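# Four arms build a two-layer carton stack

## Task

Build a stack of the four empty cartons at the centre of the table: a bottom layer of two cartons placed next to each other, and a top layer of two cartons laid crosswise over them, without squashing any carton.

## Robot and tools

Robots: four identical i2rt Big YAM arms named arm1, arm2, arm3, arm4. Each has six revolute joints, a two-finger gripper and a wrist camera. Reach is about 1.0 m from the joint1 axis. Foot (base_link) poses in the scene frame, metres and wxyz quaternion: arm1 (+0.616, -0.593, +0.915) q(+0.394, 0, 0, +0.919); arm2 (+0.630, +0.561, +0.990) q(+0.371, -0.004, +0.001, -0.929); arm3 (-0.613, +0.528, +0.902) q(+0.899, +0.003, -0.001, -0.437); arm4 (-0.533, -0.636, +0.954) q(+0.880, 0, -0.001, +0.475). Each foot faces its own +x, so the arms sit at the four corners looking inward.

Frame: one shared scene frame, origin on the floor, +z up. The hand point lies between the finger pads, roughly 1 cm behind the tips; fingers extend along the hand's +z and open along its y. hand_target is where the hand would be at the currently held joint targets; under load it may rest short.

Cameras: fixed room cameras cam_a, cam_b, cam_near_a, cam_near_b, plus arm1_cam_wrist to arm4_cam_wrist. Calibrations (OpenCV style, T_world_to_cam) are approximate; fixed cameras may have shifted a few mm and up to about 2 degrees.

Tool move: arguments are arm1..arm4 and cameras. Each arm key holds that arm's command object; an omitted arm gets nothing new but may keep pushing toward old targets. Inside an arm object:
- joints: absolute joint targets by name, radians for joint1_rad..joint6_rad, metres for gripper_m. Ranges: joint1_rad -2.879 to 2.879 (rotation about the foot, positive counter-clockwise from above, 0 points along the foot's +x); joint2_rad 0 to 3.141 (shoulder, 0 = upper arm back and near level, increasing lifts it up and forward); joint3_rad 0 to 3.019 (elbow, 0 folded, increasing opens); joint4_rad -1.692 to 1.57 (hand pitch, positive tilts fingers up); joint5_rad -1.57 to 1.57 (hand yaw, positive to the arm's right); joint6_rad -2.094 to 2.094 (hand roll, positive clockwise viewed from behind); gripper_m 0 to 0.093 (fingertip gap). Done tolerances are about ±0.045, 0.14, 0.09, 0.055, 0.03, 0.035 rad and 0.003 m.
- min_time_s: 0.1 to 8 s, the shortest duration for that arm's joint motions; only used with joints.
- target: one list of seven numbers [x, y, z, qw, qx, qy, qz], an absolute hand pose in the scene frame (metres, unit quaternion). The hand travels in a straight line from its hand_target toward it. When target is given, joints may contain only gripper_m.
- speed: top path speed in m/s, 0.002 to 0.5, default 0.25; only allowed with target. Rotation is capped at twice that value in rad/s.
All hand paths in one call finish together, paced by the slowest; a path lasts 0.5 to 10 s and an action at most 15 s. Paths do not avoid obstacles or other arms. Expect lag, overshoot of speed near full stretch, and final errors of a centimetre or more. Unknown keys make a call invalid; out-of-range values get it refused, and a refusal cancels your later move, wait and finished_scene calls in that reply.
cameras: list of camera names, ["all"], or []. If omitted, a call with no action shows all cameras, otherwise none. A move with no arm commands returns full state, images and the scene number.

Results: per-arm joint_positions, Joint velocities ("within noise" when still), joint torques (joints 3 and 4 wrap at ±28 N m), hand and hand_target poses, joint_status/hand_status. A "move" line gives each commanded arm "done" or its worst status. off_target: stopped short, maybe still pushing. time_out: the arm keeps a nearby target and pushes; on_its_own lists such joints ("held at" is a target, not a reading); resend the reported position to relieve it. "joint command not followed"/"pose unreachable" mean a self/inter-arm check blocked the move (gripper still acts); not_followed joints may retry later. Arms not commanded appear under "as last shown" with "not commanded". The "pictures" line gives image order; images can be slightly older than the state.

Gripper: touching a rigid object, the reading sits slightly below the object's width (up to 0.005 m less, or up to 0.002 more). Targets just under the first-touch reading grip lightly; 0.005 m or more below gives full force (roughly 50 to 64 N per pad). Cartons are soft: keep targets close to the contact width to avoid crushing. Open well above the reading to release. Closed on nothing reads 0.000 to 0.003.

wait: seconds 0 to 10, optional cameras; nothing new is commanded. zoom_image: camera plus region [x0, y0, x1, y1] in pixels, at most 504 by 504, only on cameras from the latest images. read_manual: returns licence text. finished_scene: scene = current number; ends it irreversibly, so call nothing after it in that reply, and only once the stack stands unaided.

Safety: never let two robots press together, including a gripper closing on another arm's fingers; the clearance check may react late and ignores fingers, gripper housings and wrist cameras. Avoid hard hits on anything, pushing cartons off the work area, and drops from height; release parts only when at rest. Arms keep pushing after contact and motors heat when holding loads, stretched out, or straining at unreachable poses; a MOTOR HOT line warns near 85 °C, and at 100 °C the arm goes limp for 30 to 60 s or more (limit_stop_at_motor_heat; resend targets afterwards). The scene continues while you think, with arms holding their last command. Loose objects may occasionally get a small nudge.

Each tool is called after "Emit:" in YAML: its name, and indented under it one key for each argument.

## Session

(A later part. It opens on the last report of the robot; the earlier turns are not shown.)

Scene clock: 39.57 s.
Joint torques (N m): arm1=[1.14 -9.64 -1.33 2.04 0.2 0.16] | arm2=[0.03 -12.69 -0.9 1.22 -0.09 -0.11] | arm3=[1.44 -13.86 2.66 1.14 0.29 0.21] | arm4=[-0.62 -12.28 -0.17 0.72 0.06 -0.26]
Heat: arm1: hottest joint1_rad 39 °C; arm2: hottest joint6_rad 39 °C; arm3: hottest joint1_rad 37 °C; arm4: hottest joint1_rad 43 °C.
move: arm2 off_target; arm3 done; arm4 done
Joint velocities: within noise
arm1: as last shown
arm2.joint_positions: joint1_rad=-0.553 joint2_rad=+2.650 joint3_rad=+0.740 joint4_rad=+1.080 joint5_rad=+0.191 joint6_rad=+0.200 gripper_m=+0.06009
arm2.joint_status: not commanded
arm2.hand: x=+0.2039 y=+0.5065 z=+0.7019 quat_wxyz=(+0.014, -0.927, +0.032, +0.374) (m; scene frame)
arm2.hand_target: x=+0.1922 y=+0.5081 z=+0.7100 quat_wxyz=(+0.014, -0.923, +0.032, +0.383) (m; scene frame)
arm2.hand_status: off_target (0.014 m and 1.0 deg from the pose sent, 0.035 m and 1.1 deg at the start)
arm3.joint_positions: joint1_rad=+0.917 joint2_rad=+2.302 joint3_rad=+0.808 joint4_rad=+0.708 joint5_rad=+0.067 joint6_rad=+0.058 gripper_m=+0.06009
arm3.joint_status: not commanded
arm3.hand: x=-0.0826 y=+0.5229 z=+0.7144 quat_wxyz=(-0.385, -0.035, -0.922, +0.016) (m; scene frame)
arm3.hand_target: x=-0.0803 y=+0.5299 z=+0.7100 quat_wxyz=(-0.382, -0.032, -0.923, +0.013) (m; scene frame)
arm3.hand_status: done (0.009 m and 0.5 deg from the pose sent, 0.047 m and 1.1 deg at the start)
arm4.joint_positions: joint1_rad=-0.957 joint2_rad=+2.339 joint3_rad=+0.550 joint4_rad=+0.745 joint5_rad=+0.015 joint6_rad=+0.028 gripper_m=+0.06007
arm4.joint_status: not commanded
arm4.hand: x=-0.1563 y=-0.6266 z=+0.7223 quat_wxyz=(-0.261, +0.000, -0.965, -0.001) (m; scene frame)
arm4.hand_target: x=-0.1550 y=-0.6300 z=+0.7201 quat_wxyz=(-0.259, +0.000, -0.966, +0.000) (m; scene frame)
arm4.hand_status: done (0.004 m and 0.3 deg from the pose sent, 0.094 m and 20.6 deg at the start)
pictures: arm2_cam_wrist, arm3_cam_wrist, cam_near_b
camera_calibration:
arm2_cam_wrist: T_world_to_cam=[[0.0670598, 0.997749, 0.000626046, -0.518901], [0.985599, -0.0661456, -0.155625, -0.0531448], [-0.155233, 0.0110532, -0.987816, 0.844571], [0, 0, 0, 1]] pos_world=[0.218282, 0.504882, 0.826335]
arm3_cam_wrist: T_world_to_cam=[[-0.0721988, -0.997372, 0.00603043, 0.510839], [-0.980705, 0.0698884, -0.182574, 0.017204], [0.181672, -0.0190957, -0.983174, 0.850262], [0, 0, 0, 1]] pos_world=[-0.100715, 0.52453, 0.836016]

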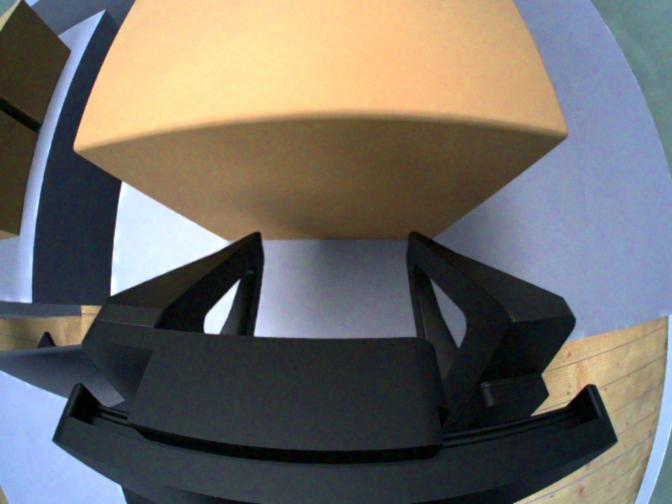

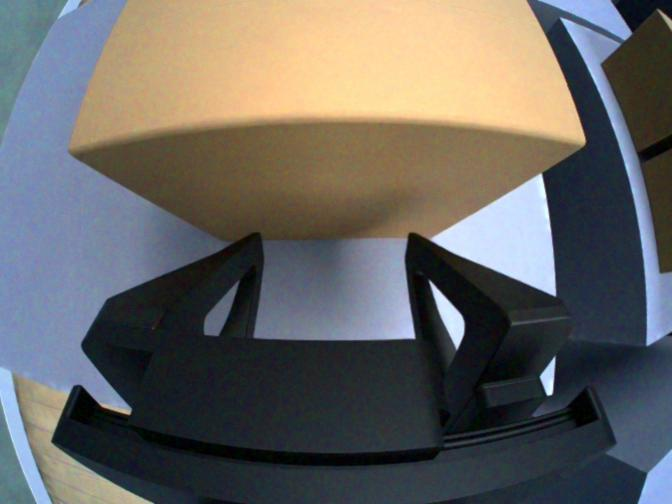

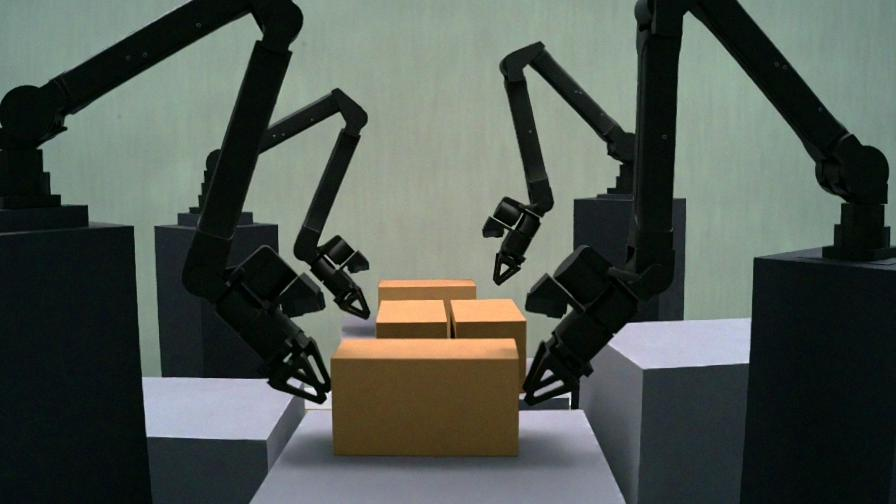

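Emit:
move:
  arm2: {"target": [0.187, 0.508, 0.715, 0.0134, -0.9233, 0.0322, 0.3825], "speed": 0.06}
  arm3: {"target": [-0.069, 0.530, 0.71, 0.3825, 0.0322, 0.9233, -0.0134], "speed": 0.06}
  arm4: {"target": [-0.145, -0.63, 0.635, 0.2588, 0, 0.9659, 0], "speed": 0.2}
  cameras: ["arm4_cam_wrist", "arm2_cam_wrist", "arm3_cam_wrist", "cam_near_b"]

Scene clock: 42.17 s.
Joint torques (N m): arm1=[1.14 -9.58 -1.35 2.06 0.2 0.16] | arm2=[0.09 -12.1 -0.53 1.42 -0.06 -0.15] | arm3=[1.55 -14.21 3.04 1.1 0.26 0.21] | arm4=[-0.62 -12.45 -1.06 1.54 0.05 -0.25]
Heat: arm1: hottest joint1_rad 39 °C; arm2: hottest joint6_rad 38 °C; arm3: hottest joint1_rad 37 °C; arm4: hottest joint1_rad 43 °C.
move: arm2 off_target; arm3 done; arm4 done
Joint velocities: within noise
arm1: as last shown
arm2.joint_positions: joint1_rad=-0.555 joint2_rad=+2.630 joint3_rad=+0.740 joint4_rad=+1.060 joint5_rad=+0.189 joint6_rad=+0.197 gripper_m=+0.06009
arm2.joint_status: not commanded
arm2.hand: x=+0.1989 y=+0.5061 z=+0.7069 quat_wxyz=(+0.014, -0.927, +0.031, +0.374) (m; scene frame)
arm2.hand_target: x=+0.1872 y=+0.5080 z=+0.7150 quat_wxyz=(+0.013, -0.923, +0.032, +0.383) (m; scene frame)
arm2.hand_status: off_target (0.015 m and 1.0 deg from the pose sent, 0.021 m and 1.0 deg at the start)
arm3.joint_positions: joint1_rad=+0.917 joint2_rad=+2.304 joint3_rad=+0.836 joint4_rad=+0.682 joint5_rad=+0.067 joint6_rad=+0.058 gripper_m=+0.06009
arm3.joint_status: not commanded
arm3.hand: x=-0.0730 y=+0.5230 z=+0.7143 quat_wxyz=(-0.384, -0.035, -0.923, +0.016) (m; scene frame)
arm3.hand_target: x=-0.0691 y=+0.5300 z=+0.7102 quat_wxyz=(-0.383, -0.032, -0.923, +0.013) (m; scene frame)
arm3.hand_status: done (0.009 m and 0.4 deg from the pose sent, 0.016 m and 0.5 deg at the start)
arm4.joint_positions: joint1_rad=-0.957 joint2_rad=+2.608 joint3_rad=+0.723 joint4_rad=+0.833 joint5_rad=+0.015 joint6_rad=+0.027 gripper_m=+0.06007
arm4.joint_status: not commanded
arm4.hand: x=-0.1450 y=-0.6260 z=+0.6399 quat_wxyz=(-0.257, +0.001, -0.966, -0.001) (m; scene frame)
arm4.hand_target: x=-0.1452 y=-0.6300 z=+0.6351 quat_wxyz=(-0.259, +0.000, -0.966, +0.000) (m; scene frame)
arm4.hand_status: done (0.006 m and 0.3 deg from the pose sent, 0.088 m and 0.3 deg at the start)
pictures: arm2_cam_wrist, arm3_cam_wrist, arm4_cam_wrist, cam_near_b
camera_calibration:
arm2_cam_wrist: T_world_to_cam=[[0.066139, 0.99781, 0.000561882, -0.517957], [0.985677, -0.0652472, -0.155514, -0.0481261], [-0.155137, 0.0108394, -0.987834, 0.848855], [0, 0, 0, 1]] pos_world=[0.213382, 0.504482, 0.831335]
arm3_cam_wrist: T_world_to_cam=[[-0.0721806, -0.997372, 0.00617052, 0.511538], [-0.981055, 0.0698818, -0.180687, 0.0252774], [0.179781, -0.0190957, -0.983521, 0.848489], [0, 0, 0, 1]] pos_world=[-0.0908204, 0.52463, 0.835918]
arm4_cam_wrist: T_world_to_cam=[[0.0136912, -0.999906, 0.000486467, -0.627235], [-0.995127, -0.0135782, 0.0976635, -0.211664], [-0.0976477, -0.00182123, -0.995219, 0.7442], [0, 0, 0, 1]] pos_world=[-0.129376, -0.628695, 0.761619]

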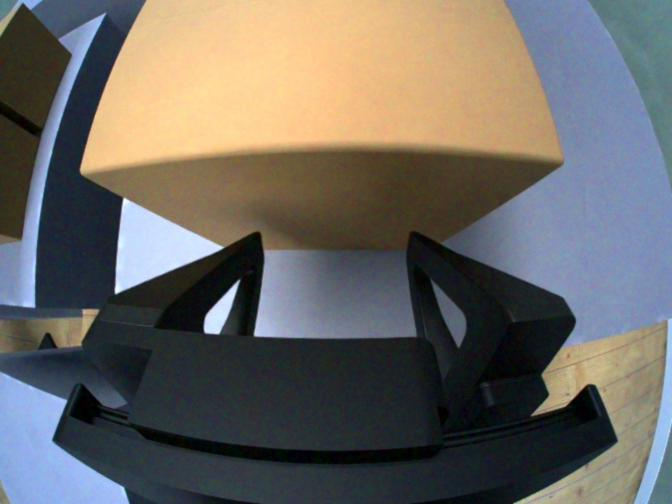

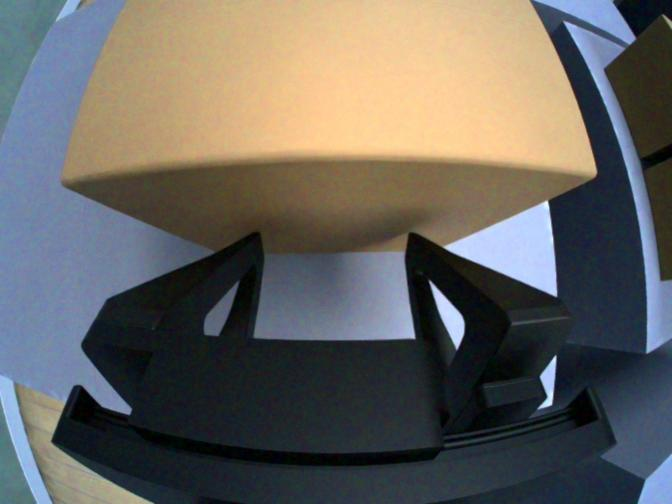

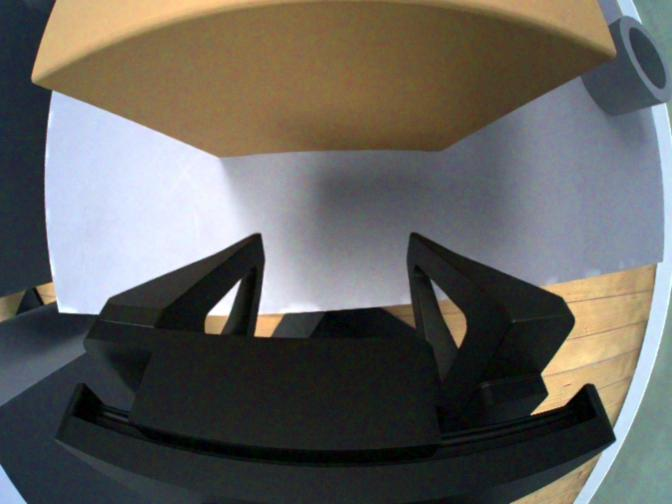

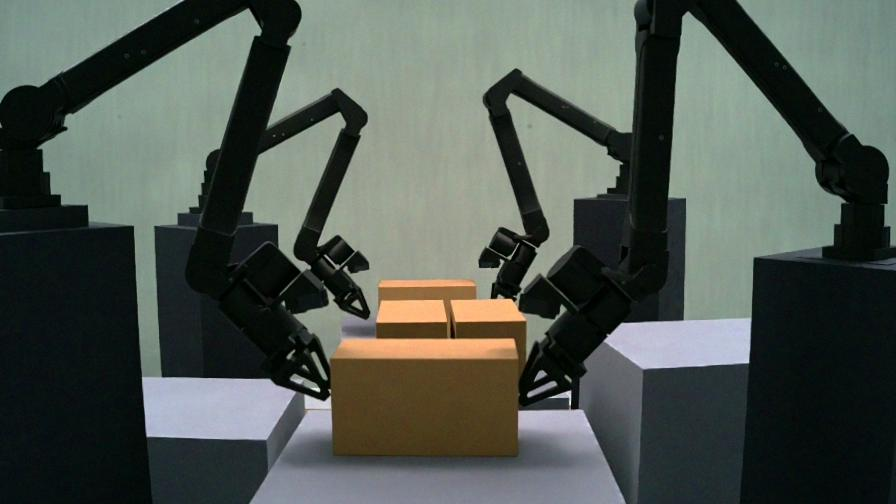

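Emit:
move:
  arm2: {"target": [0.177, 0.508, 0.715, 0.0134, -0.9233, 0.0322, 0.3825], "speed": 0.06}
  arm3: {"target": [-0.064, 0.530, 0.708, 0.3825, 0.0322, 0.9233, -0.0134], "speed": 0.06}
  cameras: ["arm2_cam_wrist", "arm3_cam_wrist", "cam_near_b"]

Scene clock: 43.73 s.
Joint torques (N m): arm1=[1.14 -9.58 -1.33 2.06 0.19 0.16] | arm2=[-0.38 -12.98 -0.09 1.58 -0.06 -0.11] | arm3=[1.32 -14.33 3.49 1.2 0.25 0.21] | arm4=[-0.5 -12.4 -1.03 1.51 0.05 -0.25]
Heat: arm1: hottest joint1_rad 39 °C; arm2: hottest joint6_rad 38 °C; arm3: hottest joint1_rad 37 °C; arm4: hottest joint1_rad 43 °C.
move: arm2 off_target; arm3 off_target
Joint velocities: within noise
arm1, arm4: as last shown
arm2.joint_positions: joint1_rad=-0.560 joint2_rad=+2.625 joint3_rad=+0.757 joint4_rad=+1.028 joint5_rad=+0.185 joint6_rad=+0.194 gripper_m=+0.06009
arm2.joint_status: not commanded
arm2.hand: x=+0.1932 y=+0.5063 z=+0.7044 quat_wxyz=(+0.014, -0.929, +0.031, +0.370) (m; scene frame)
arm2.hand_target: x=+0.1774 y=+0.5082 z=+0.7151 quat_wxyz=(+0.014, -0.923, +0.032, +0.383) (m; scene frame)
arm2.hand_status: off_target (0.019 m and 1.6 deg from the pose sent, 0.023 m and 1.0 deg at the start)
arm3.joint_positions: joint1_rad=+0.917 joint2_rad=+2.313 joint3_rad=+0.845 joint4_rad=+0.671 joint5_rad=+0.067 joint6_rad=+0.058 gripper_m=+0.06009
arm3.joint_status: not commanded
arm3.hand: x=-0.0725 y=+0.5231 z=+0.7097 quat_wxyz=(-0.379, -0.035, -0.925, +0.016) (m; scene frame)
arm3.hand_target: x=-0.0642 y=+0.5300 z=+0.7083 quat_wxyz=(-0.383, -0.032, -0.923, +0.013) (m; scene frame)
arm3.hand_status: off_target (0.011 m and 0.6 deg from the pose sent, 0.013 m and 0.4 deg at the start)
pictures: arm2_cam_wrist, arm3_cam_wrist, cam_near_b
camera_calibration:
arm2_cam_wrist: T_world_to_cam=[[0.0656182, 0.997841, 0.00270559, -0.519179], [0.987231, -0.0645256, -0.145641, -0.0504552], [-0.145152, 0.0122278, -0.989334, 0.843982], [0, 0, 0, 1]] pos_world=[0.206384, 0.504482, 0.829036]
arm3_cam_wrist: T_world_to_cam=[[-0.0721288, -0.997371, 0.00701398, 0.510995], [-0.982867, 0.0698805, -0.170554, 0.0176372], [0.169615, -0.0191957, -0.985323, 0.844503], [0, 0, 0, 1]] pos_world=[-0.089048, 0.52463, 0.831532]

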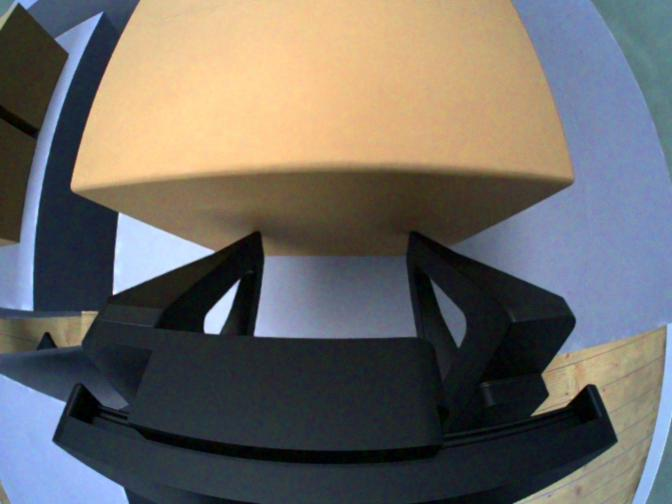

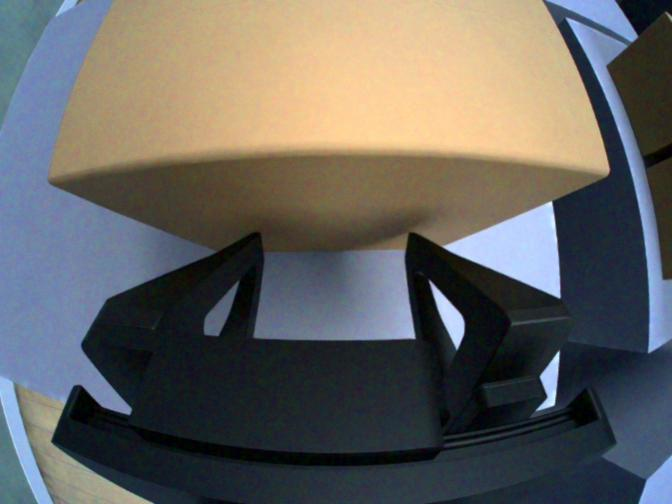

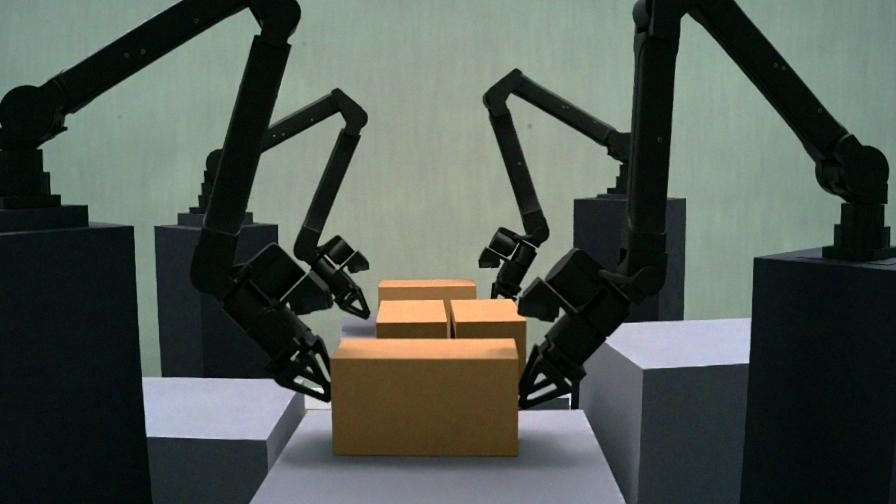

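Emit:
move:
  arm2: {"target": [0.170, 0.508, 0.715, 0.0134, -0.9233, 0.0322, 0.3825], "speed": 0.06}
  arm3: {"target": [-0.056, 0.530, 0.71, 0.3825, 0.0322, 0.9233, -0.0134], "speed": 0.06}

Emit:
move:
  arm2: {"target": [0.170, 0.508, 0.775, 0.0134, -0.9233, 0.0322, 0.3825], "speed": 0.06}
  arm3: {"target": [-0.056, 0.530, 0.77, 0.3825, 0.0322, 0.9233, -0.0134], "speed": 0.06}
  cameras: ["arm2_cam_wrist", "arm3_cam_wrist", "cam_near_b", "cam_b"]

Scene clock: 46.00 s.
Joint torques (N m): arm1=[1.14 -9.58 -1.33 2.07 0.2 0.15] | arm2=[-0.44 -13.16 0.5 1.59 0.02 -0.09] | arm3=[1.38 -14.74 4.19 1.31 0.23 0.21] | arm4=[-0.67 -12.1 -1.02 1.55 0.06 -0.26]
Heat: arm1: hottest joint1_rad 39 °C; arm2: hottest joint6_rad 38 °C; arm3: hottest joint1_rad 37 °C; arm4: hottest joint1_rad 43 °C.
move: arm2 off_target; arm3 off_target
Joint velocities: within noise
arm1, arm4: as last shown
arm2.joint_positions: joint1_rad=-0.562 joint2_rad=+2.624 joint3_rad=+0.767 joint4_rad=+1.007 joint5_rad=+0.182 joint6_rad=+0.192 gripper_m=+0.06009
arm2.joint_status: not commanded
arm2.hand: x=+0.1908 y=+0.5063 z=+0.7020 quat_wxyz=(+0.015, -0.930, +0.030, +0.365) (m; scene frame)
arm2.hand_target: x=+0.1703 y=+0.5082 z=+0.7153 quat_wxyz=(+0.014, -0.923, +0.032, +0.383) (m; scene frame)
arm2.hand_status: off_target (0.025 m and 2.2 deg from the pose sent, 0.025 m and 1.6 deg at the start)
arm3.joint_positions: joint1_rad=+0.917 joint2_rad=+2.313 joint3_rad=+0.854 joint4_rad=+0.645 joint5_rad=+0.067 joint6_rad=+0.058 gripper_m=+0.06009
arm3.joint_status: not commanded
arm3.hand: x=-0.0720 y=+0.5231 z=+0.7072 quat_wxyz=(-0.371, -0.034, -0.928, +0.016) (m; scene frame)
arm3.hand_target: x=-0.0566 y=+0.5301 z=+0.7105 quat_wxyz=(-0.382, -0.032, -0.923, +0.013) (m; scene frame)
arm3.hand_status: off_target (0.018 m and 1.4 deg from the pose sent, 0.018 m and 0.6 deg at the start)
pictures: none

Scene clock: 47.60 s.
Joint torques (N m): arm1=[1.14 -9.64 -1.33 2.04 0.2 0.16] | arm2=[-0.73 -13.04 0.2 1.68 0.09 -0.11] | arm3=[1.14 -17.26 3.81 1.47 0.24 0.21] | arm4=[-0.67 -12.34 -1.05 1.54 0.05 -0.26]
Heat: arm1: hottest joint1_rad 39 °C; arm2: hottest joint6_rad 38 °C; arm3: hottest joint1_rad 37 °C; arm4: hottest joint1_rad 43 °C.
move: arm2 off_target; arm3 off_target
Joint velocities: within noise
arm1, arm4: as last shown
arm2.joint_positions: joint1_rad=-0.563 joint2_rad=+2.435 joint3_rad=+0.676 joint4_rad=+0.912 joint5_rad=+0.179 joint6_rad=+0.188 gripper_m=+0.06009
arm2.joint_status: not commanded
arm2.hand: x=+0.1856 y=+0.5053 z=+0.7594 quat_wxyz=(+0.014, -0.930, +0.028, +0.366) (m; scene frame)
arm2.hand_target: x=+0.1703 y=+0.5081 z=+0.7749 quat_wxyz=(+0.014, -0.923, +0.032, +0.383) (m; scene frame)
arm2.hand_status: off_target (0.022 m and 2.2 deg from the pose sent, 0.076 m and 2.2 deg at the start)
arm3.joint_positions: joint1_rad=+0.920 joint2_rad=+2.177 joint3_rad=+0.816 joint4_rad=+0.518 joint5_rad=+0.067 joint6_rad=+0.058 gripper_m=+0.06009
arm3.joint_status: not commanded
arm3.hand: x=-0.0749 y=+0.5245 z=+0.7478 quat_wxyz=(-0.358, -0.033, -0.933, +0.016) (m; scene frame)
arm3.hand_target: x=-0.0565 y=+0.5300 z=+0.7700 quat_wxyz=(-0.382, -0.032, -0.923, +0.013) (m; scene frame)
arm3.hand_status: off_target (0.030 m and 3.1 deg from the pose sent, 0.065 m and 1.4 deg at the start)
pictures: arm2_cam_wrist, arm3_cam_wrist, cam_b, cam_near_b
camera_calibration:
arm2_cam_wrist: T_world_to_cam=[[0.0610119, 0.998127, 0.00455292, -0.518527], [0.988776, -0.0598159, -0.136906, -0.0443157], [-0.136377, 0.0128547, -0.990574, 0.896292], [0, 0, 0, 1]] pos_world=[0.197688, 0.503383, 0.884137]
arm3_cam_wrist: T_world_to_cam=[[-0.068478, -0.997594, 0.0108467, 0.509532], [-0.989859, 0.0665827, -0.125481, -0.0109351], [0.124457, -0.0193294, -0.992037, 0.884136], [0, 0, 0, 1]] pos_world=[-0.0859689, 0.526124, 0.870196]

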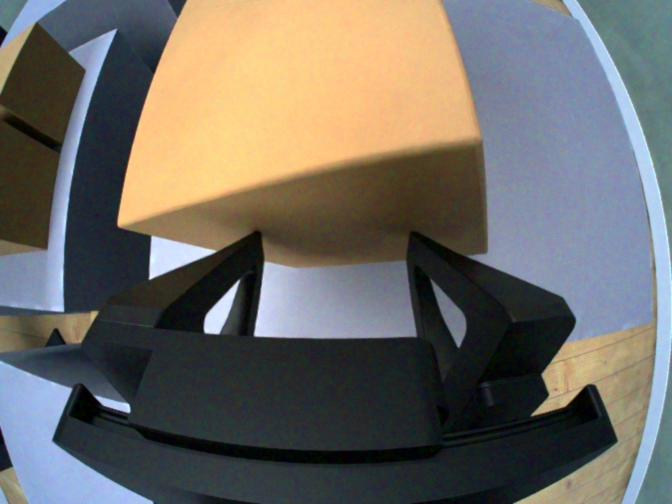

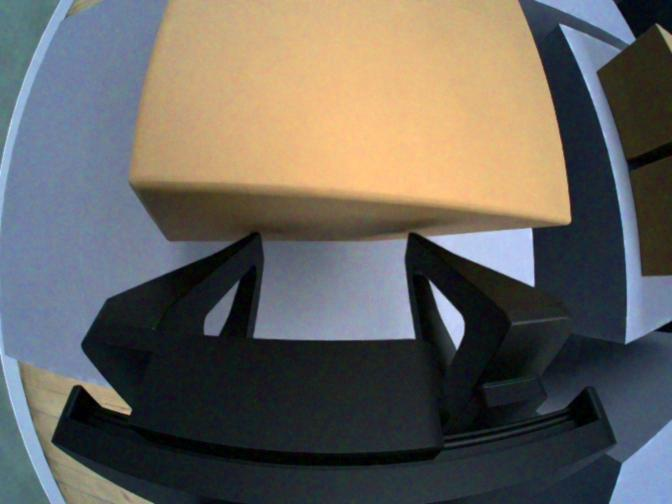

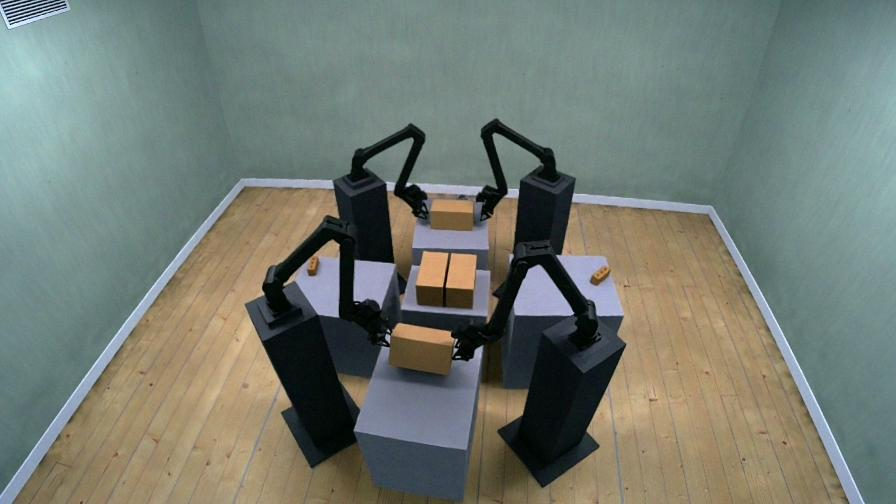

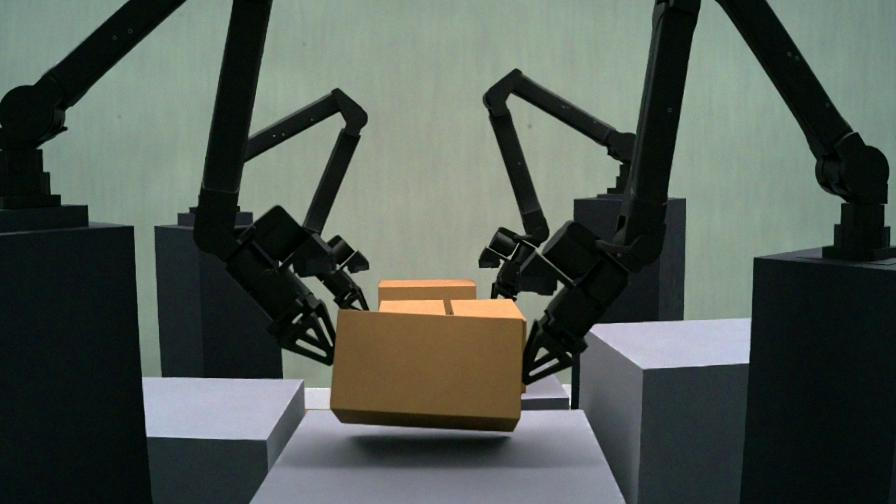

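Emit:
move:
  arm2: {"target": [0.168, 0.508, 0.87, 0.0134, -0.9233, 0.0322, 0.3825], "speed": 0.12}
  arm3: {"target": [-0.054, 0.530, 0.88, 0.3825, 0.0322, 0.9233, -0.0134], "speed": 0.12}
  cameras: ["arm2_cam_wrist", "arm3_cam_wrist", "cam_near_b", "cam_near_a"]

Scene clock: 50.87 s.
Joint torques (N m): arm1=[1.14 -9.58 -1.33 2.06 0.2 0.16] | arm2=[0.09 -12.28 2.91 2.02 0.13 -0.04] | arm3=[1.08 -15.62 6.76 1.43 0.26 0.22] | arm4=[-0.67 -12.28 -1.06 1.57 0.05 -0.26]
Heat: arm1: hottest joint1_rad 39 °C; arm2: hottest joint6_rad 38 °C; arm3: hottest joint1_rad 37 °C; arm4: hottest joint1_rad 43 °C.
move: arm2 off_target; arm3 off_target
Joint velocities: within noise
arm1, arm4: as last shown
arm2.joint_positions: joint1_rad=-0.563 joint2_rad=+2.089 joint3_rad=+0.562 joint4_rad=+0.669 joint5_rad=+0.178 joint6_rad=+0.187 gripper_m=+0.06009
arm2.joint_status: not commanded
arm2.hand: x=+0.1853 y=+0.5050 z=+0.8525 quat_wxyz=(+0.015, -0.932, +0.027, +0.361) (m; scene frame)
arm2.hand_target: x=+0.1683 y=+0.5081 z=+0.8701 quat_wxyz=(+0.014, -0.923, +0.032, +0.383) (m; scene frame)
arm2.hand_status: off_target (0.025 m and 2.7 deg from the pose sent, 0.112 m and 2.2 deg at the start)
arm3.joint_positions: joint1_rad=+0.922 joint2_rad=+1.861 joint3_rad=+0.780 joint4_rad=+0.226 joint5_rad=+0.067 joint6_rad=+0.058 gripper_m=+0.06009
arm3.joint_status: not commanded
arm3.hand: x=-0.0752 y=+0.5251 z=+0.8537 quat_wxyz=(-0.353, -0.032, -0.935, +0.016) (m; scene frame)
arm3.hand_target: x=-0.0548 y=+0.5301 z=+0.8805 quat_wxyz=(-0.383, -0.032, -0.923, +0.013) (m; scene frame)
arm3.hand_status: off_target (0.034 m and 3.7 deg from the pose sent, 0.134 m and 3.0 deg at the start)
pictures: arm2_cam_wrist, arm3_cam_wrist, cam_near_a, cam_near_b
camera_calibration:
arm2_cam_wrist: T_world_to_cam=[[0.0590871, 0.998226, 0.00728075, -0.5207], [0.990205, -0.0576849, -0.127148, -0.0410067], [-0.126502, 0.0147222, -0.991857, 0.986695], [0, 0, 0, 1]] pos_world=[0.196191, 0.502884, 0.977238]
arm3_cam_wrist: T_world_to_cam=[[-0.0663583, -0.997726, 0.0117926, 0.508377], [-0.991321, 0.0645789, -0.11451, -0.00639003], [0.113488, -0.0192889, -0.993352, 0.989518], [0, 0, 0, 1]] pos_world=[-0.084898, 0.52672, 0.976213]

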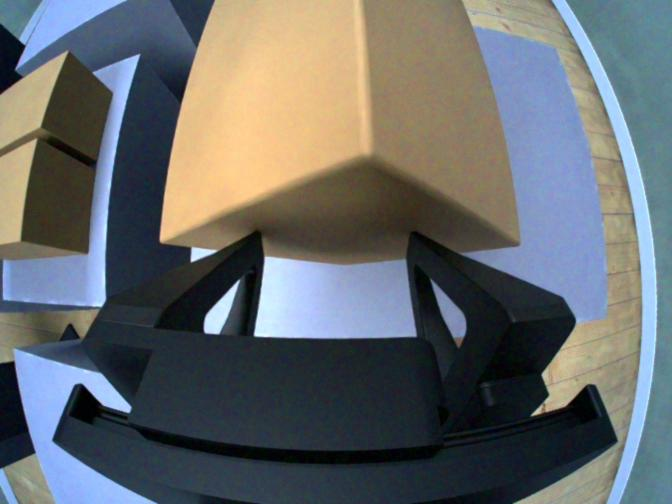

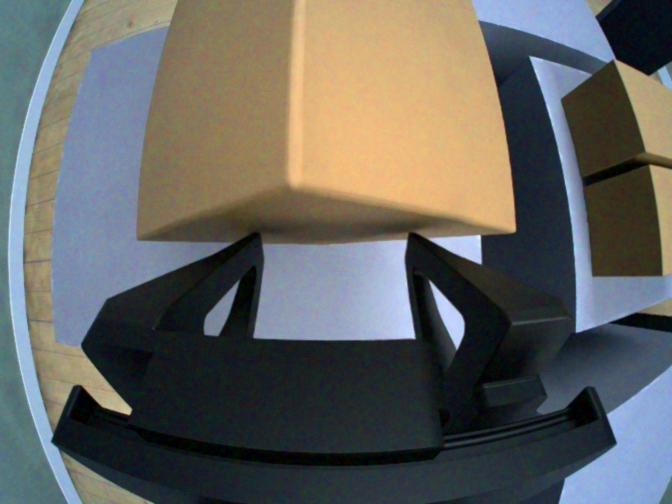

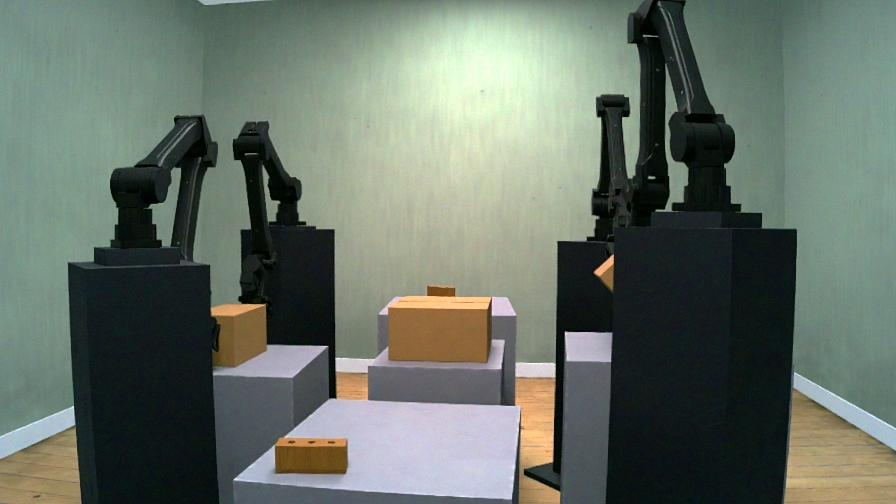

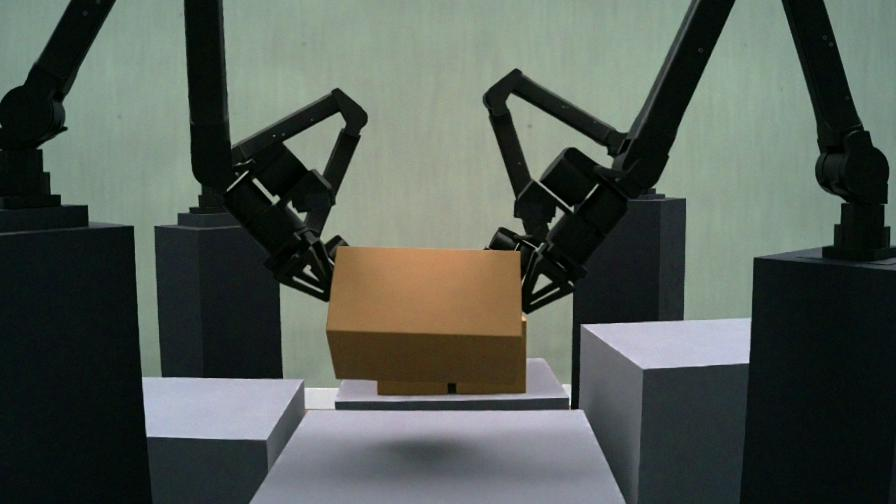

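Emit:
move:
  arm2: {"target": [0.168, 0.508, 0.765, 0.0134, -0.9233, 0.0322, 0.3825], "speed": 0.12}
  arm3: {"target": [-0.054, 0.530, 0.775, 0.3825, 0.0322, 0.9233, -0.0134], "speed": 0.12}
  cameras: ["arm2_cam_wrist"]

Emit:
move:
  arm2: {"target": [0.168, 0.553, 0.715, 0.0134, -0.9233, 0.0322, 0.3825], "speed": 0.06}
  arm3: {"target": [-0.054, 0.575, 0.725, 0.3825, 0.0322, 0.9233, -0.0134], "speed": 0.06}
  cameras: ["arm2_cam_wrist", "arm3_cam_wrist", "cam_near_b", "cam_near_a"]

Scene clock: 55.40 s.
Joint torques (N m): arm1=[1.14 -9.64 -1.35 2.04 0.2 0.16] | arm2=[-0.32 -9.23 1.05 2.61 0.12 -0.04] | arm3=[1.03 -14.21 4.67 1.98 0.25 0.21] | arm4=[-0.73 -12.34 -1.06 1.43 0.04 -0.25]
Heat: arm1: hottest joint1_rad 38 °C; arm2: hottest joint6_rad 38 °C; arm3: hottest joint1_rad 37 °C; arm4: hottest joint1_rad 43 °C.
move: arm2 done; arm3 off_target
Joint velocities: within noise
arm1, arm4: as last shown
arm2.joint_positions: joint1_rad=-0.567 joint2_rad=+2.411 joint3_rad=+0.692 joint4_rad=+0.904 joint5_rad=+0.178 joint6_rad=+0.185 gripper_m=+0.06008
arm2.joint_status: not commanded
arm2.hand: x=+0.1694 y=+0.5038 z=+0.7703 quat_wxyz=(+0.012, -0.924, +0.030, +0.380) (m; scene frame)
arm2.hand_target: x=+0.1683 y=+0.5080 z=+0.7650 quat_wxyz=(+0.014, -0.923, +0.032, +0.382) (m; scene frame)
arm2.hand_status: done (0.007 m and 0.4 deg from the pose sent, 0.089 m and 2.8 deg at the start)
arm3.joint_positions: joint1_rad=+0.922 joint2_rad=+2.124 joint3_rad=+0.812 joint4_rad=+0.489 joint5_rad=+0.067 joint6_rad=+0.058 gripper_m=+0.06009
arm3.joint_status: not commanded
arm3.hand: x=-0.0679 y=+0.5256 z=+0.7697 quat_wxyz=(-0.368, -0.032, -0.929, +0.016) (m; scene frame)
arm3.hand_target: x=-0.0544 y=+0.5301 z=+0.7753 quat_wxyz=(-0.382, -0.032, -0.923, +0.013) (m; scene frame)
arm3.hand_status: off_target (0.015 m and 1.9 deg from the pose sent, 0.082 m and 3.7 deg at the start)
pictures: arm2_cam_wrist
camera_calibration:
arm2_cam_wrist: T_world_to_cam=[[0.0619876, 0.998074, -0.00226956, -0.510976], [0.98387, -0.0614874, -0.167987, -0.00122589], [-0.167803, 0.00818017, -0.985787, 0.908816], [0, 0, 0, 1]] pos_world=[0.185383, 0.502482, 0.894533]

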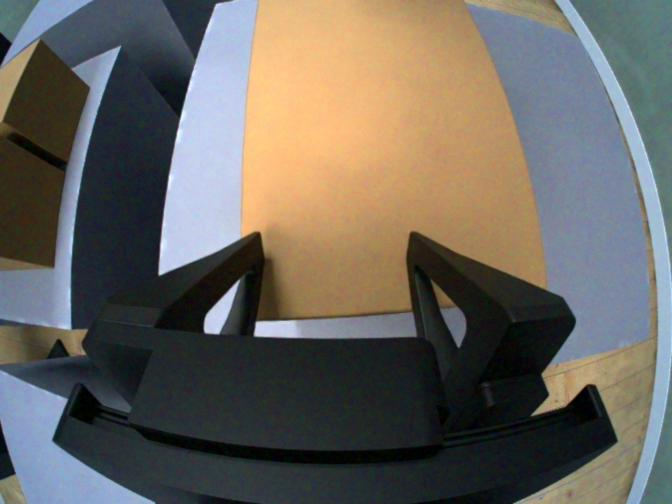

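Scene clock: 57.20 s.
Joint torques (N m): arm1=[1.14 -9.58 -1.35 2.06 0.2 0.16] | arm2=[-2.61 -5.48 1.05 0.06 0.12 0.12] | arm3=[1.2 -14.62 3.86 1.99 0.34 0.23] | arm4=[-0.85 -12.4 -1.02 1.48 0.05 -0.26]
Heat: arm1: hottest joint1_rad 38 °C; arm2: hottest joint6_rad 38 °C; arm3: hottest joint1_rad 37 °C; arm4: hottest joint1_rad 43 °C.
move: arm2 off_target; arm3 off_target
Joint velocities: within noise
arm1.joint_positions: joint1_rad=+0.929 joint2_rad=+2.639 joint3_rad=+0.685 joint4_rad=+1.150 joint5_rad=+0.091 joint6_rad=+0.088 gripper_m=+0.06009
arm1.joint_status: not commanded
arm1.hand: x=+0.2018 y=-0.6261 z=+0.6358 quat_wxyz=(-0.003, +0.927, -0.003, -0.376) (m; scene frame)
arm1.hand_target: x=+0.2001 y=-0.6320 z=+0.6351 quat_wxyz=(+0.000, +0.924, +0.000, -0.383) (m; scene frame)
arm1.hand_status: not commanded
arm2.joint_positions: joint1_rad=-0.663 joint2_rad=+2.498 joint3_rad=+0.746 joint4_rad=+1.071 joint5_rad=+0.089 joint6_rad=+0.076 gripper_m=+0.06006
arm2.joint_status: not commanded
arm2.hand: x=+0.1398 y=+0.5297 z=+0.7659 quat_wxyz=(+0.002, -0.900, +0.010, +0.435) (m; scene frame)
arm2.hand_target: x=+0.1722 y=+0.5508 z=+0.7207 quat_wxyz=(+0.013, -0.923, +0.033, +0.383) (m; scene frame)
arm2.hand_status: off_target (0.063 m and 7.2 deg from the pose sent, 0.074 m and 0.4 deg at the start)
arm3.joint_positions: joint1_rad=+1.021 joint2_rad=+2.269 joint3_rad=+0.869 joint4_rad=+0.577 joint5_rad=+0.138 joint6_rad=+0.130 gripper_m=+0.06009
arm3.joint_status: not commanded
arm3.hand: x=-0.0637 y=+0.5680 z=+0.7235 quat_wxyz=(-0.371, -0.033, -0.928, +0.017) (m; scene frame)
arm3.hand_target: x=-0.0542 y=+0.5751 z=+0.7253 quat_wxyz=(-0.383, -0.032, -0.923, +0.013) (m; scene frame)
arm3.hand_status: off_target (0.012 m and 1.5 deg from the pose sent, 0.068 m and 1.9 deg at the start)
arm4: as last shown
pictures: arm2_cam_wrist, arm3_cam_wrist, cam_near_a, cam_near_b
camera_calibration:
arm2_cam_wrist: T_world_to_cam=[[0.0179378, 0.999825, -0.0053192, -0.52754], [0.958347, -0.0187098, -0.284992, 0.0992054], [-0.285042, 0.0000144824, -0.958515, 0.899145], [0, 0, 0, 1]] pos_world=[0.170683, 0.529291, 0.88731]
arm3_cam_wrist: T_world_to_cam=[[-0.0690037, -0.997558, 0.0107908, 0.553907], [-0.985909, 0.0665378, -0.153477, 0.0147813], [0.152384, -0.0212292, -0.988093, 0.859599], [0, 0, 0, 1]] pos_world=[-0.0781949, 0.569819, 0.845656]

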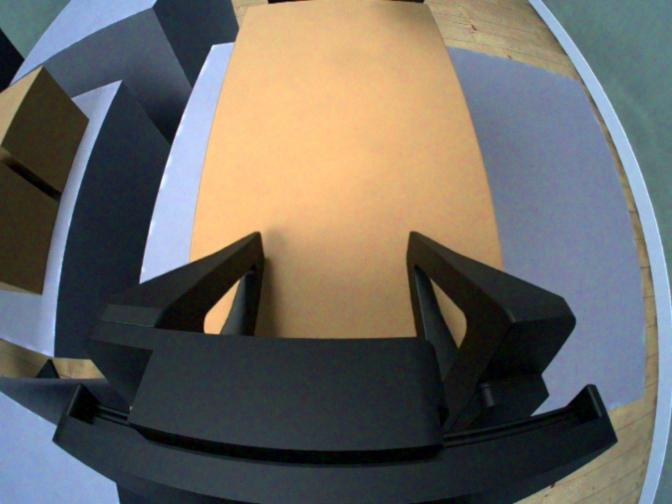

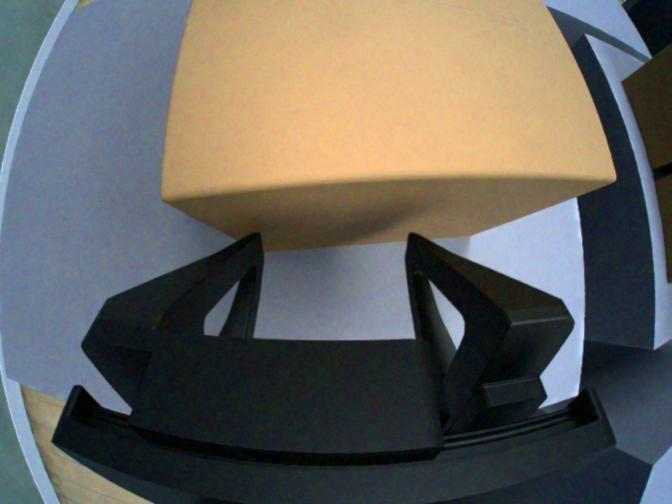

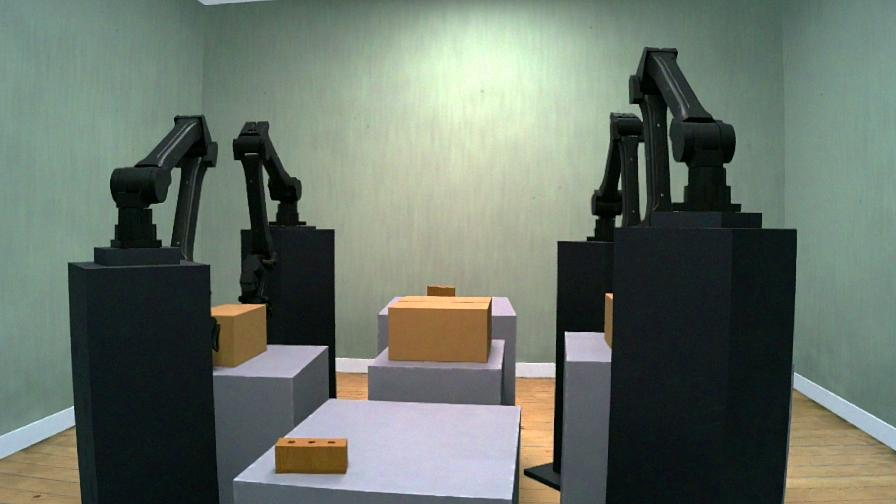

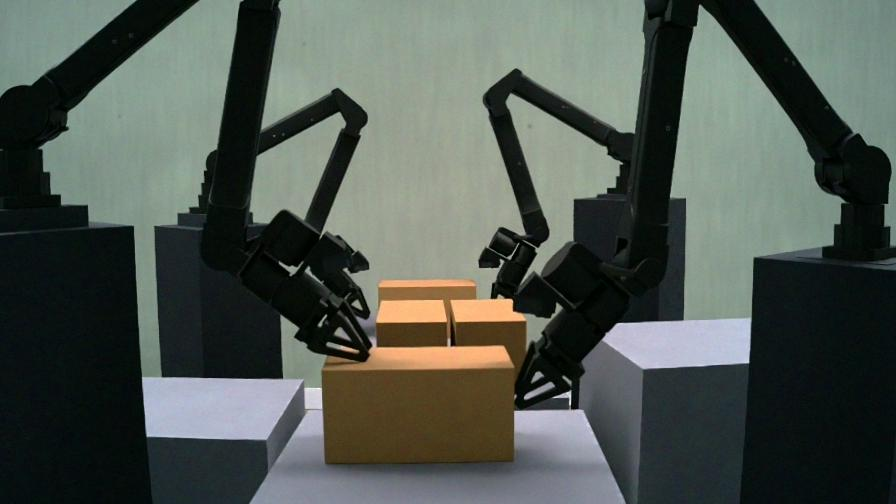

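Emit:
move:
  arm2: {"target": [0.17, 0.545, 0.83, 0.0134, -0.9233, 0.0322, 0.3825], "speed": 0.1}

Emit:
move:
  arm2: {"target": [0.235, 0.55, 0.83, 0, -0.9239, 0, 0.3827], "speed": 0.1}
  arm3: {"target": [-0.12, 0.57, 0.75, 0.3827, 0, 0.9239, 0], "speed": 0.1}
  cameras: ["arm2_cam_wrist", "arm3_cam_wrist", "cam_near_b", "cam_b"]

Scene clock: 59.90 s.
Joint torques (N m): arm1=[1.08 -9.64 -1.33 2.07 0.2 0.16] | arm2=[0.44 -11.69 0.57 1.4 0.26 0.04] | arm3=[1.2 -14.56 3.71 2 0.33 0.21] | arm4=[-0.73 -12.45 -1.06 1.54 0.03 -0.25]
Heat: arm1: hottest joint1_rad 38 °C; arm2: hottest joint6_rad 38 °C; arm3: hottest joint1_rad 37 °C; arm4: hottest joint1_rad 43 °C.
move: arm2 done
Joint velocities: within noise
arm1, arm3, arm4: as last shown
arm2.joint_positions: joint1_rad=-0.682 joint2_rad=+2.226 joint3_rad=+0.602 joint4_rad=+0.824 joint5_rad=+0.098 joint6_rad=+0.093 gripper_m=+0.06005
arm2.joint_status: not commanded
arm2.hand: x=+0.1704 y=+0.5432 z=+0.8242 quat_wxyz=(+0.013, -0.924, +0.026, +0.381) (m; scene frame)
arm2.hand_target: x=+0.1699 y=+0.5450 z=+0.8300 quat_wxyz=(+0.013, -0.923, +0.032, +0.383) (m; scene frame)
arm2.hand_status: done (0.006 m and 0.8 deg from the pose sent, 0.072 m and 7.2 deg at the start)
arm3.joint_positions: joint1_rad=+1.021 joint2_rad=+2.269 joint3_rad=+0.869 joint4_rad=+0.577 joint5_rad=+0.138 joint6_rad=+0.131 gripper_m=+0.06009
pictures: none

Scene clock: 61.33 s.
Joint torques (N m): arm1=[1.14 -9.58 -1.32 2.06 0.2 0.16] | arm2=[-0.09 -7.88 -0.95 3.14 -0.12 -0.06] | arm3=[0.26 -14.74 1.29 1.99 -0.03 0.06] | arm4=[-0.56 -12.4 -1.07 1.61 0.05 -0.24]
Heat: arm1: hottest joint1_rad 38 °C; arm2: hottest joint6_rad 38 °C; arm3: hottest joint1_rad 37 °C; arm4: hottest joint1_rad 43 °C.
move: arm2 done; arm3 off_target
Joint velocities: within noise
arm1: as last shown
arm2.joint_positions: joint1_rad=-0.704 joint2_rad=+2.228 joint3_rad=+0.439 joint4_rad=+0.996 joint5_rad=+0.036 joint6_rad=+0.041 gripper_m=+0.06006
arm2.joint_status: not commanded
arm2.hand: x=+0.2308 y=+0.5459 z=+0.8324 quat_wxyz=(-0.002, -0.924, +0.000, +0.383) (m; scene frame)
arm2.hand_target: x=+0.2351 y=+0.5499 z=+0.8301 quat_wxyz=(+0.000, -0.924, +0.000, +0.382) (m; scene frame)
arm2.hand_status: done (0.006 m and 0.2 deg from the pose sent, 0.065 m and 3.3 deg at the start)
arm3.joint_positions: joint1_rad=+1.021 joint2_rad=+2.193 joint3_rad=+0.680 joint4_rad=+0.690 joint5_rad=+0.087 joint6_rad=+0.086 gripper_m=+0.06009
arm3.joint_status: not commanded
arm3.hand: x=-0.1261 y=+0.5695 z=+0.7394 quat_wxyz=(-0.369, -0.003, -0.930, +0.002) (m; scene frame)
arm3.hand_target: x=-0.1201 y=+0.5700 z=+0.7498 quat_wxyz=(-0.383, +0.000, -0.924, +0.000) (m; scene frame)
arm3.hand_status: off_target (0.012 m and 1.8 deg from the pose sent, 0.062 m and 4.5 deg at the start)
arm4.joint_positions: joint1_rad=-0.957 joint2_rad=+2.608 joint3_rad=+0.723 joint4_rad=+0.833 joint5_rad=+0.015 joint6_rad=+0.027 gripper_m=+0.06007
arm4.joint_status: not commanded
arm4.hand: x=-0.1450 y=-0.6260 z=+0.6399 quat_wxyz=(-0.257, +0.001, -0.966, -0.001) (m; scene frame)
arm4.hand_target: x=-0.1452 y=-0.6300 z=+0.6351 quat_wxyz=(-0.259, +0.000, -0.966, +0.000) (m; scene frame)
arm4.hand_status: not commanded
pictures: arm2_cam_wrist, arm3_cam_wrist, cam_b, cam_near_b
camera_calibration:
arm2_cam_wrist: T_world_to_cam=[[-0.00296237, 0.999982, -0.00527507, -0.540306], [0.984912, 0.00200487, -0.173047, -0.0793502], [-0.173033, -0.00570811, -0.9849, 0.988035], [0, 0, 0, 1]] pos_world=[0.247515, 0.546095, 0.956534]
arm3_cam_wrist: T_world_to_cam=[[-0.00224964, -0.999987, 0.00452973, 0.565418], [-0.989016, 0.00155546, -0.147799, -0.0119259], [0.14779, -0.00481247, -0.989007, 0.875512], [0, 0, 0, 1]] pos_world=[-0.139915, 0.569643, 0.861564]

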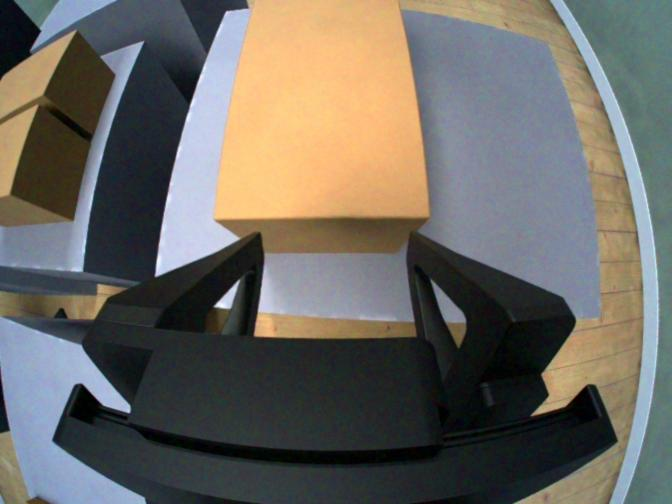

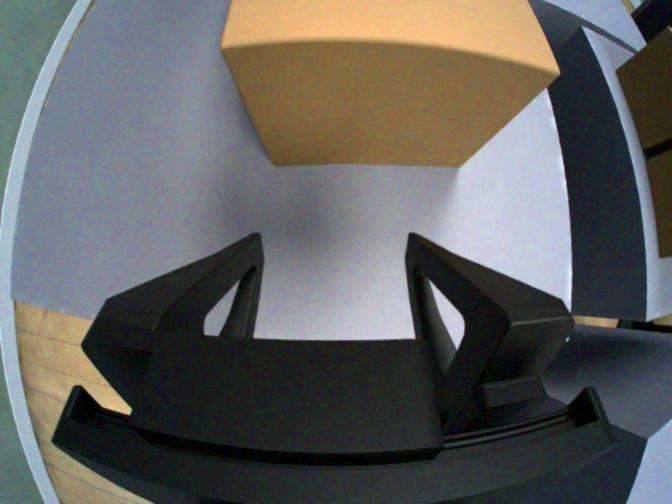

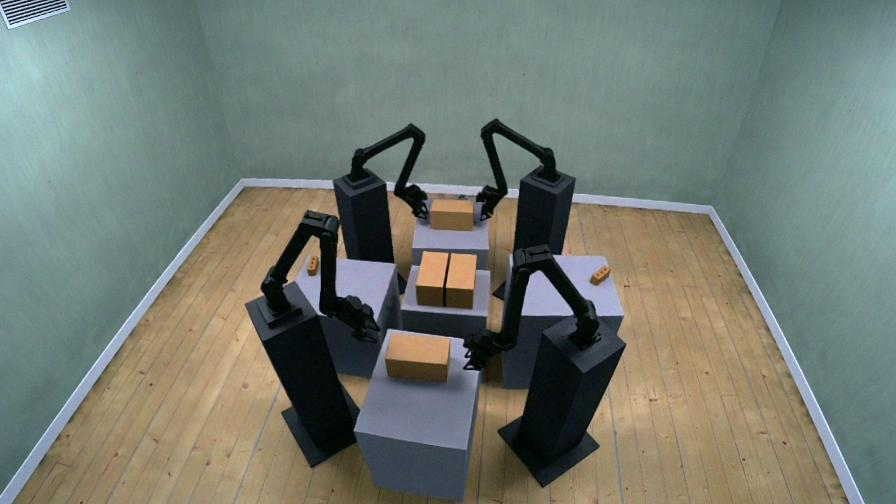

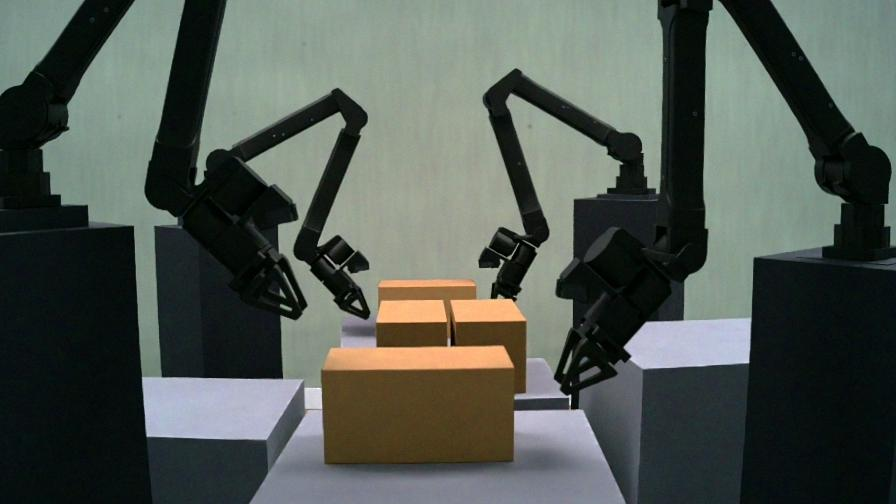

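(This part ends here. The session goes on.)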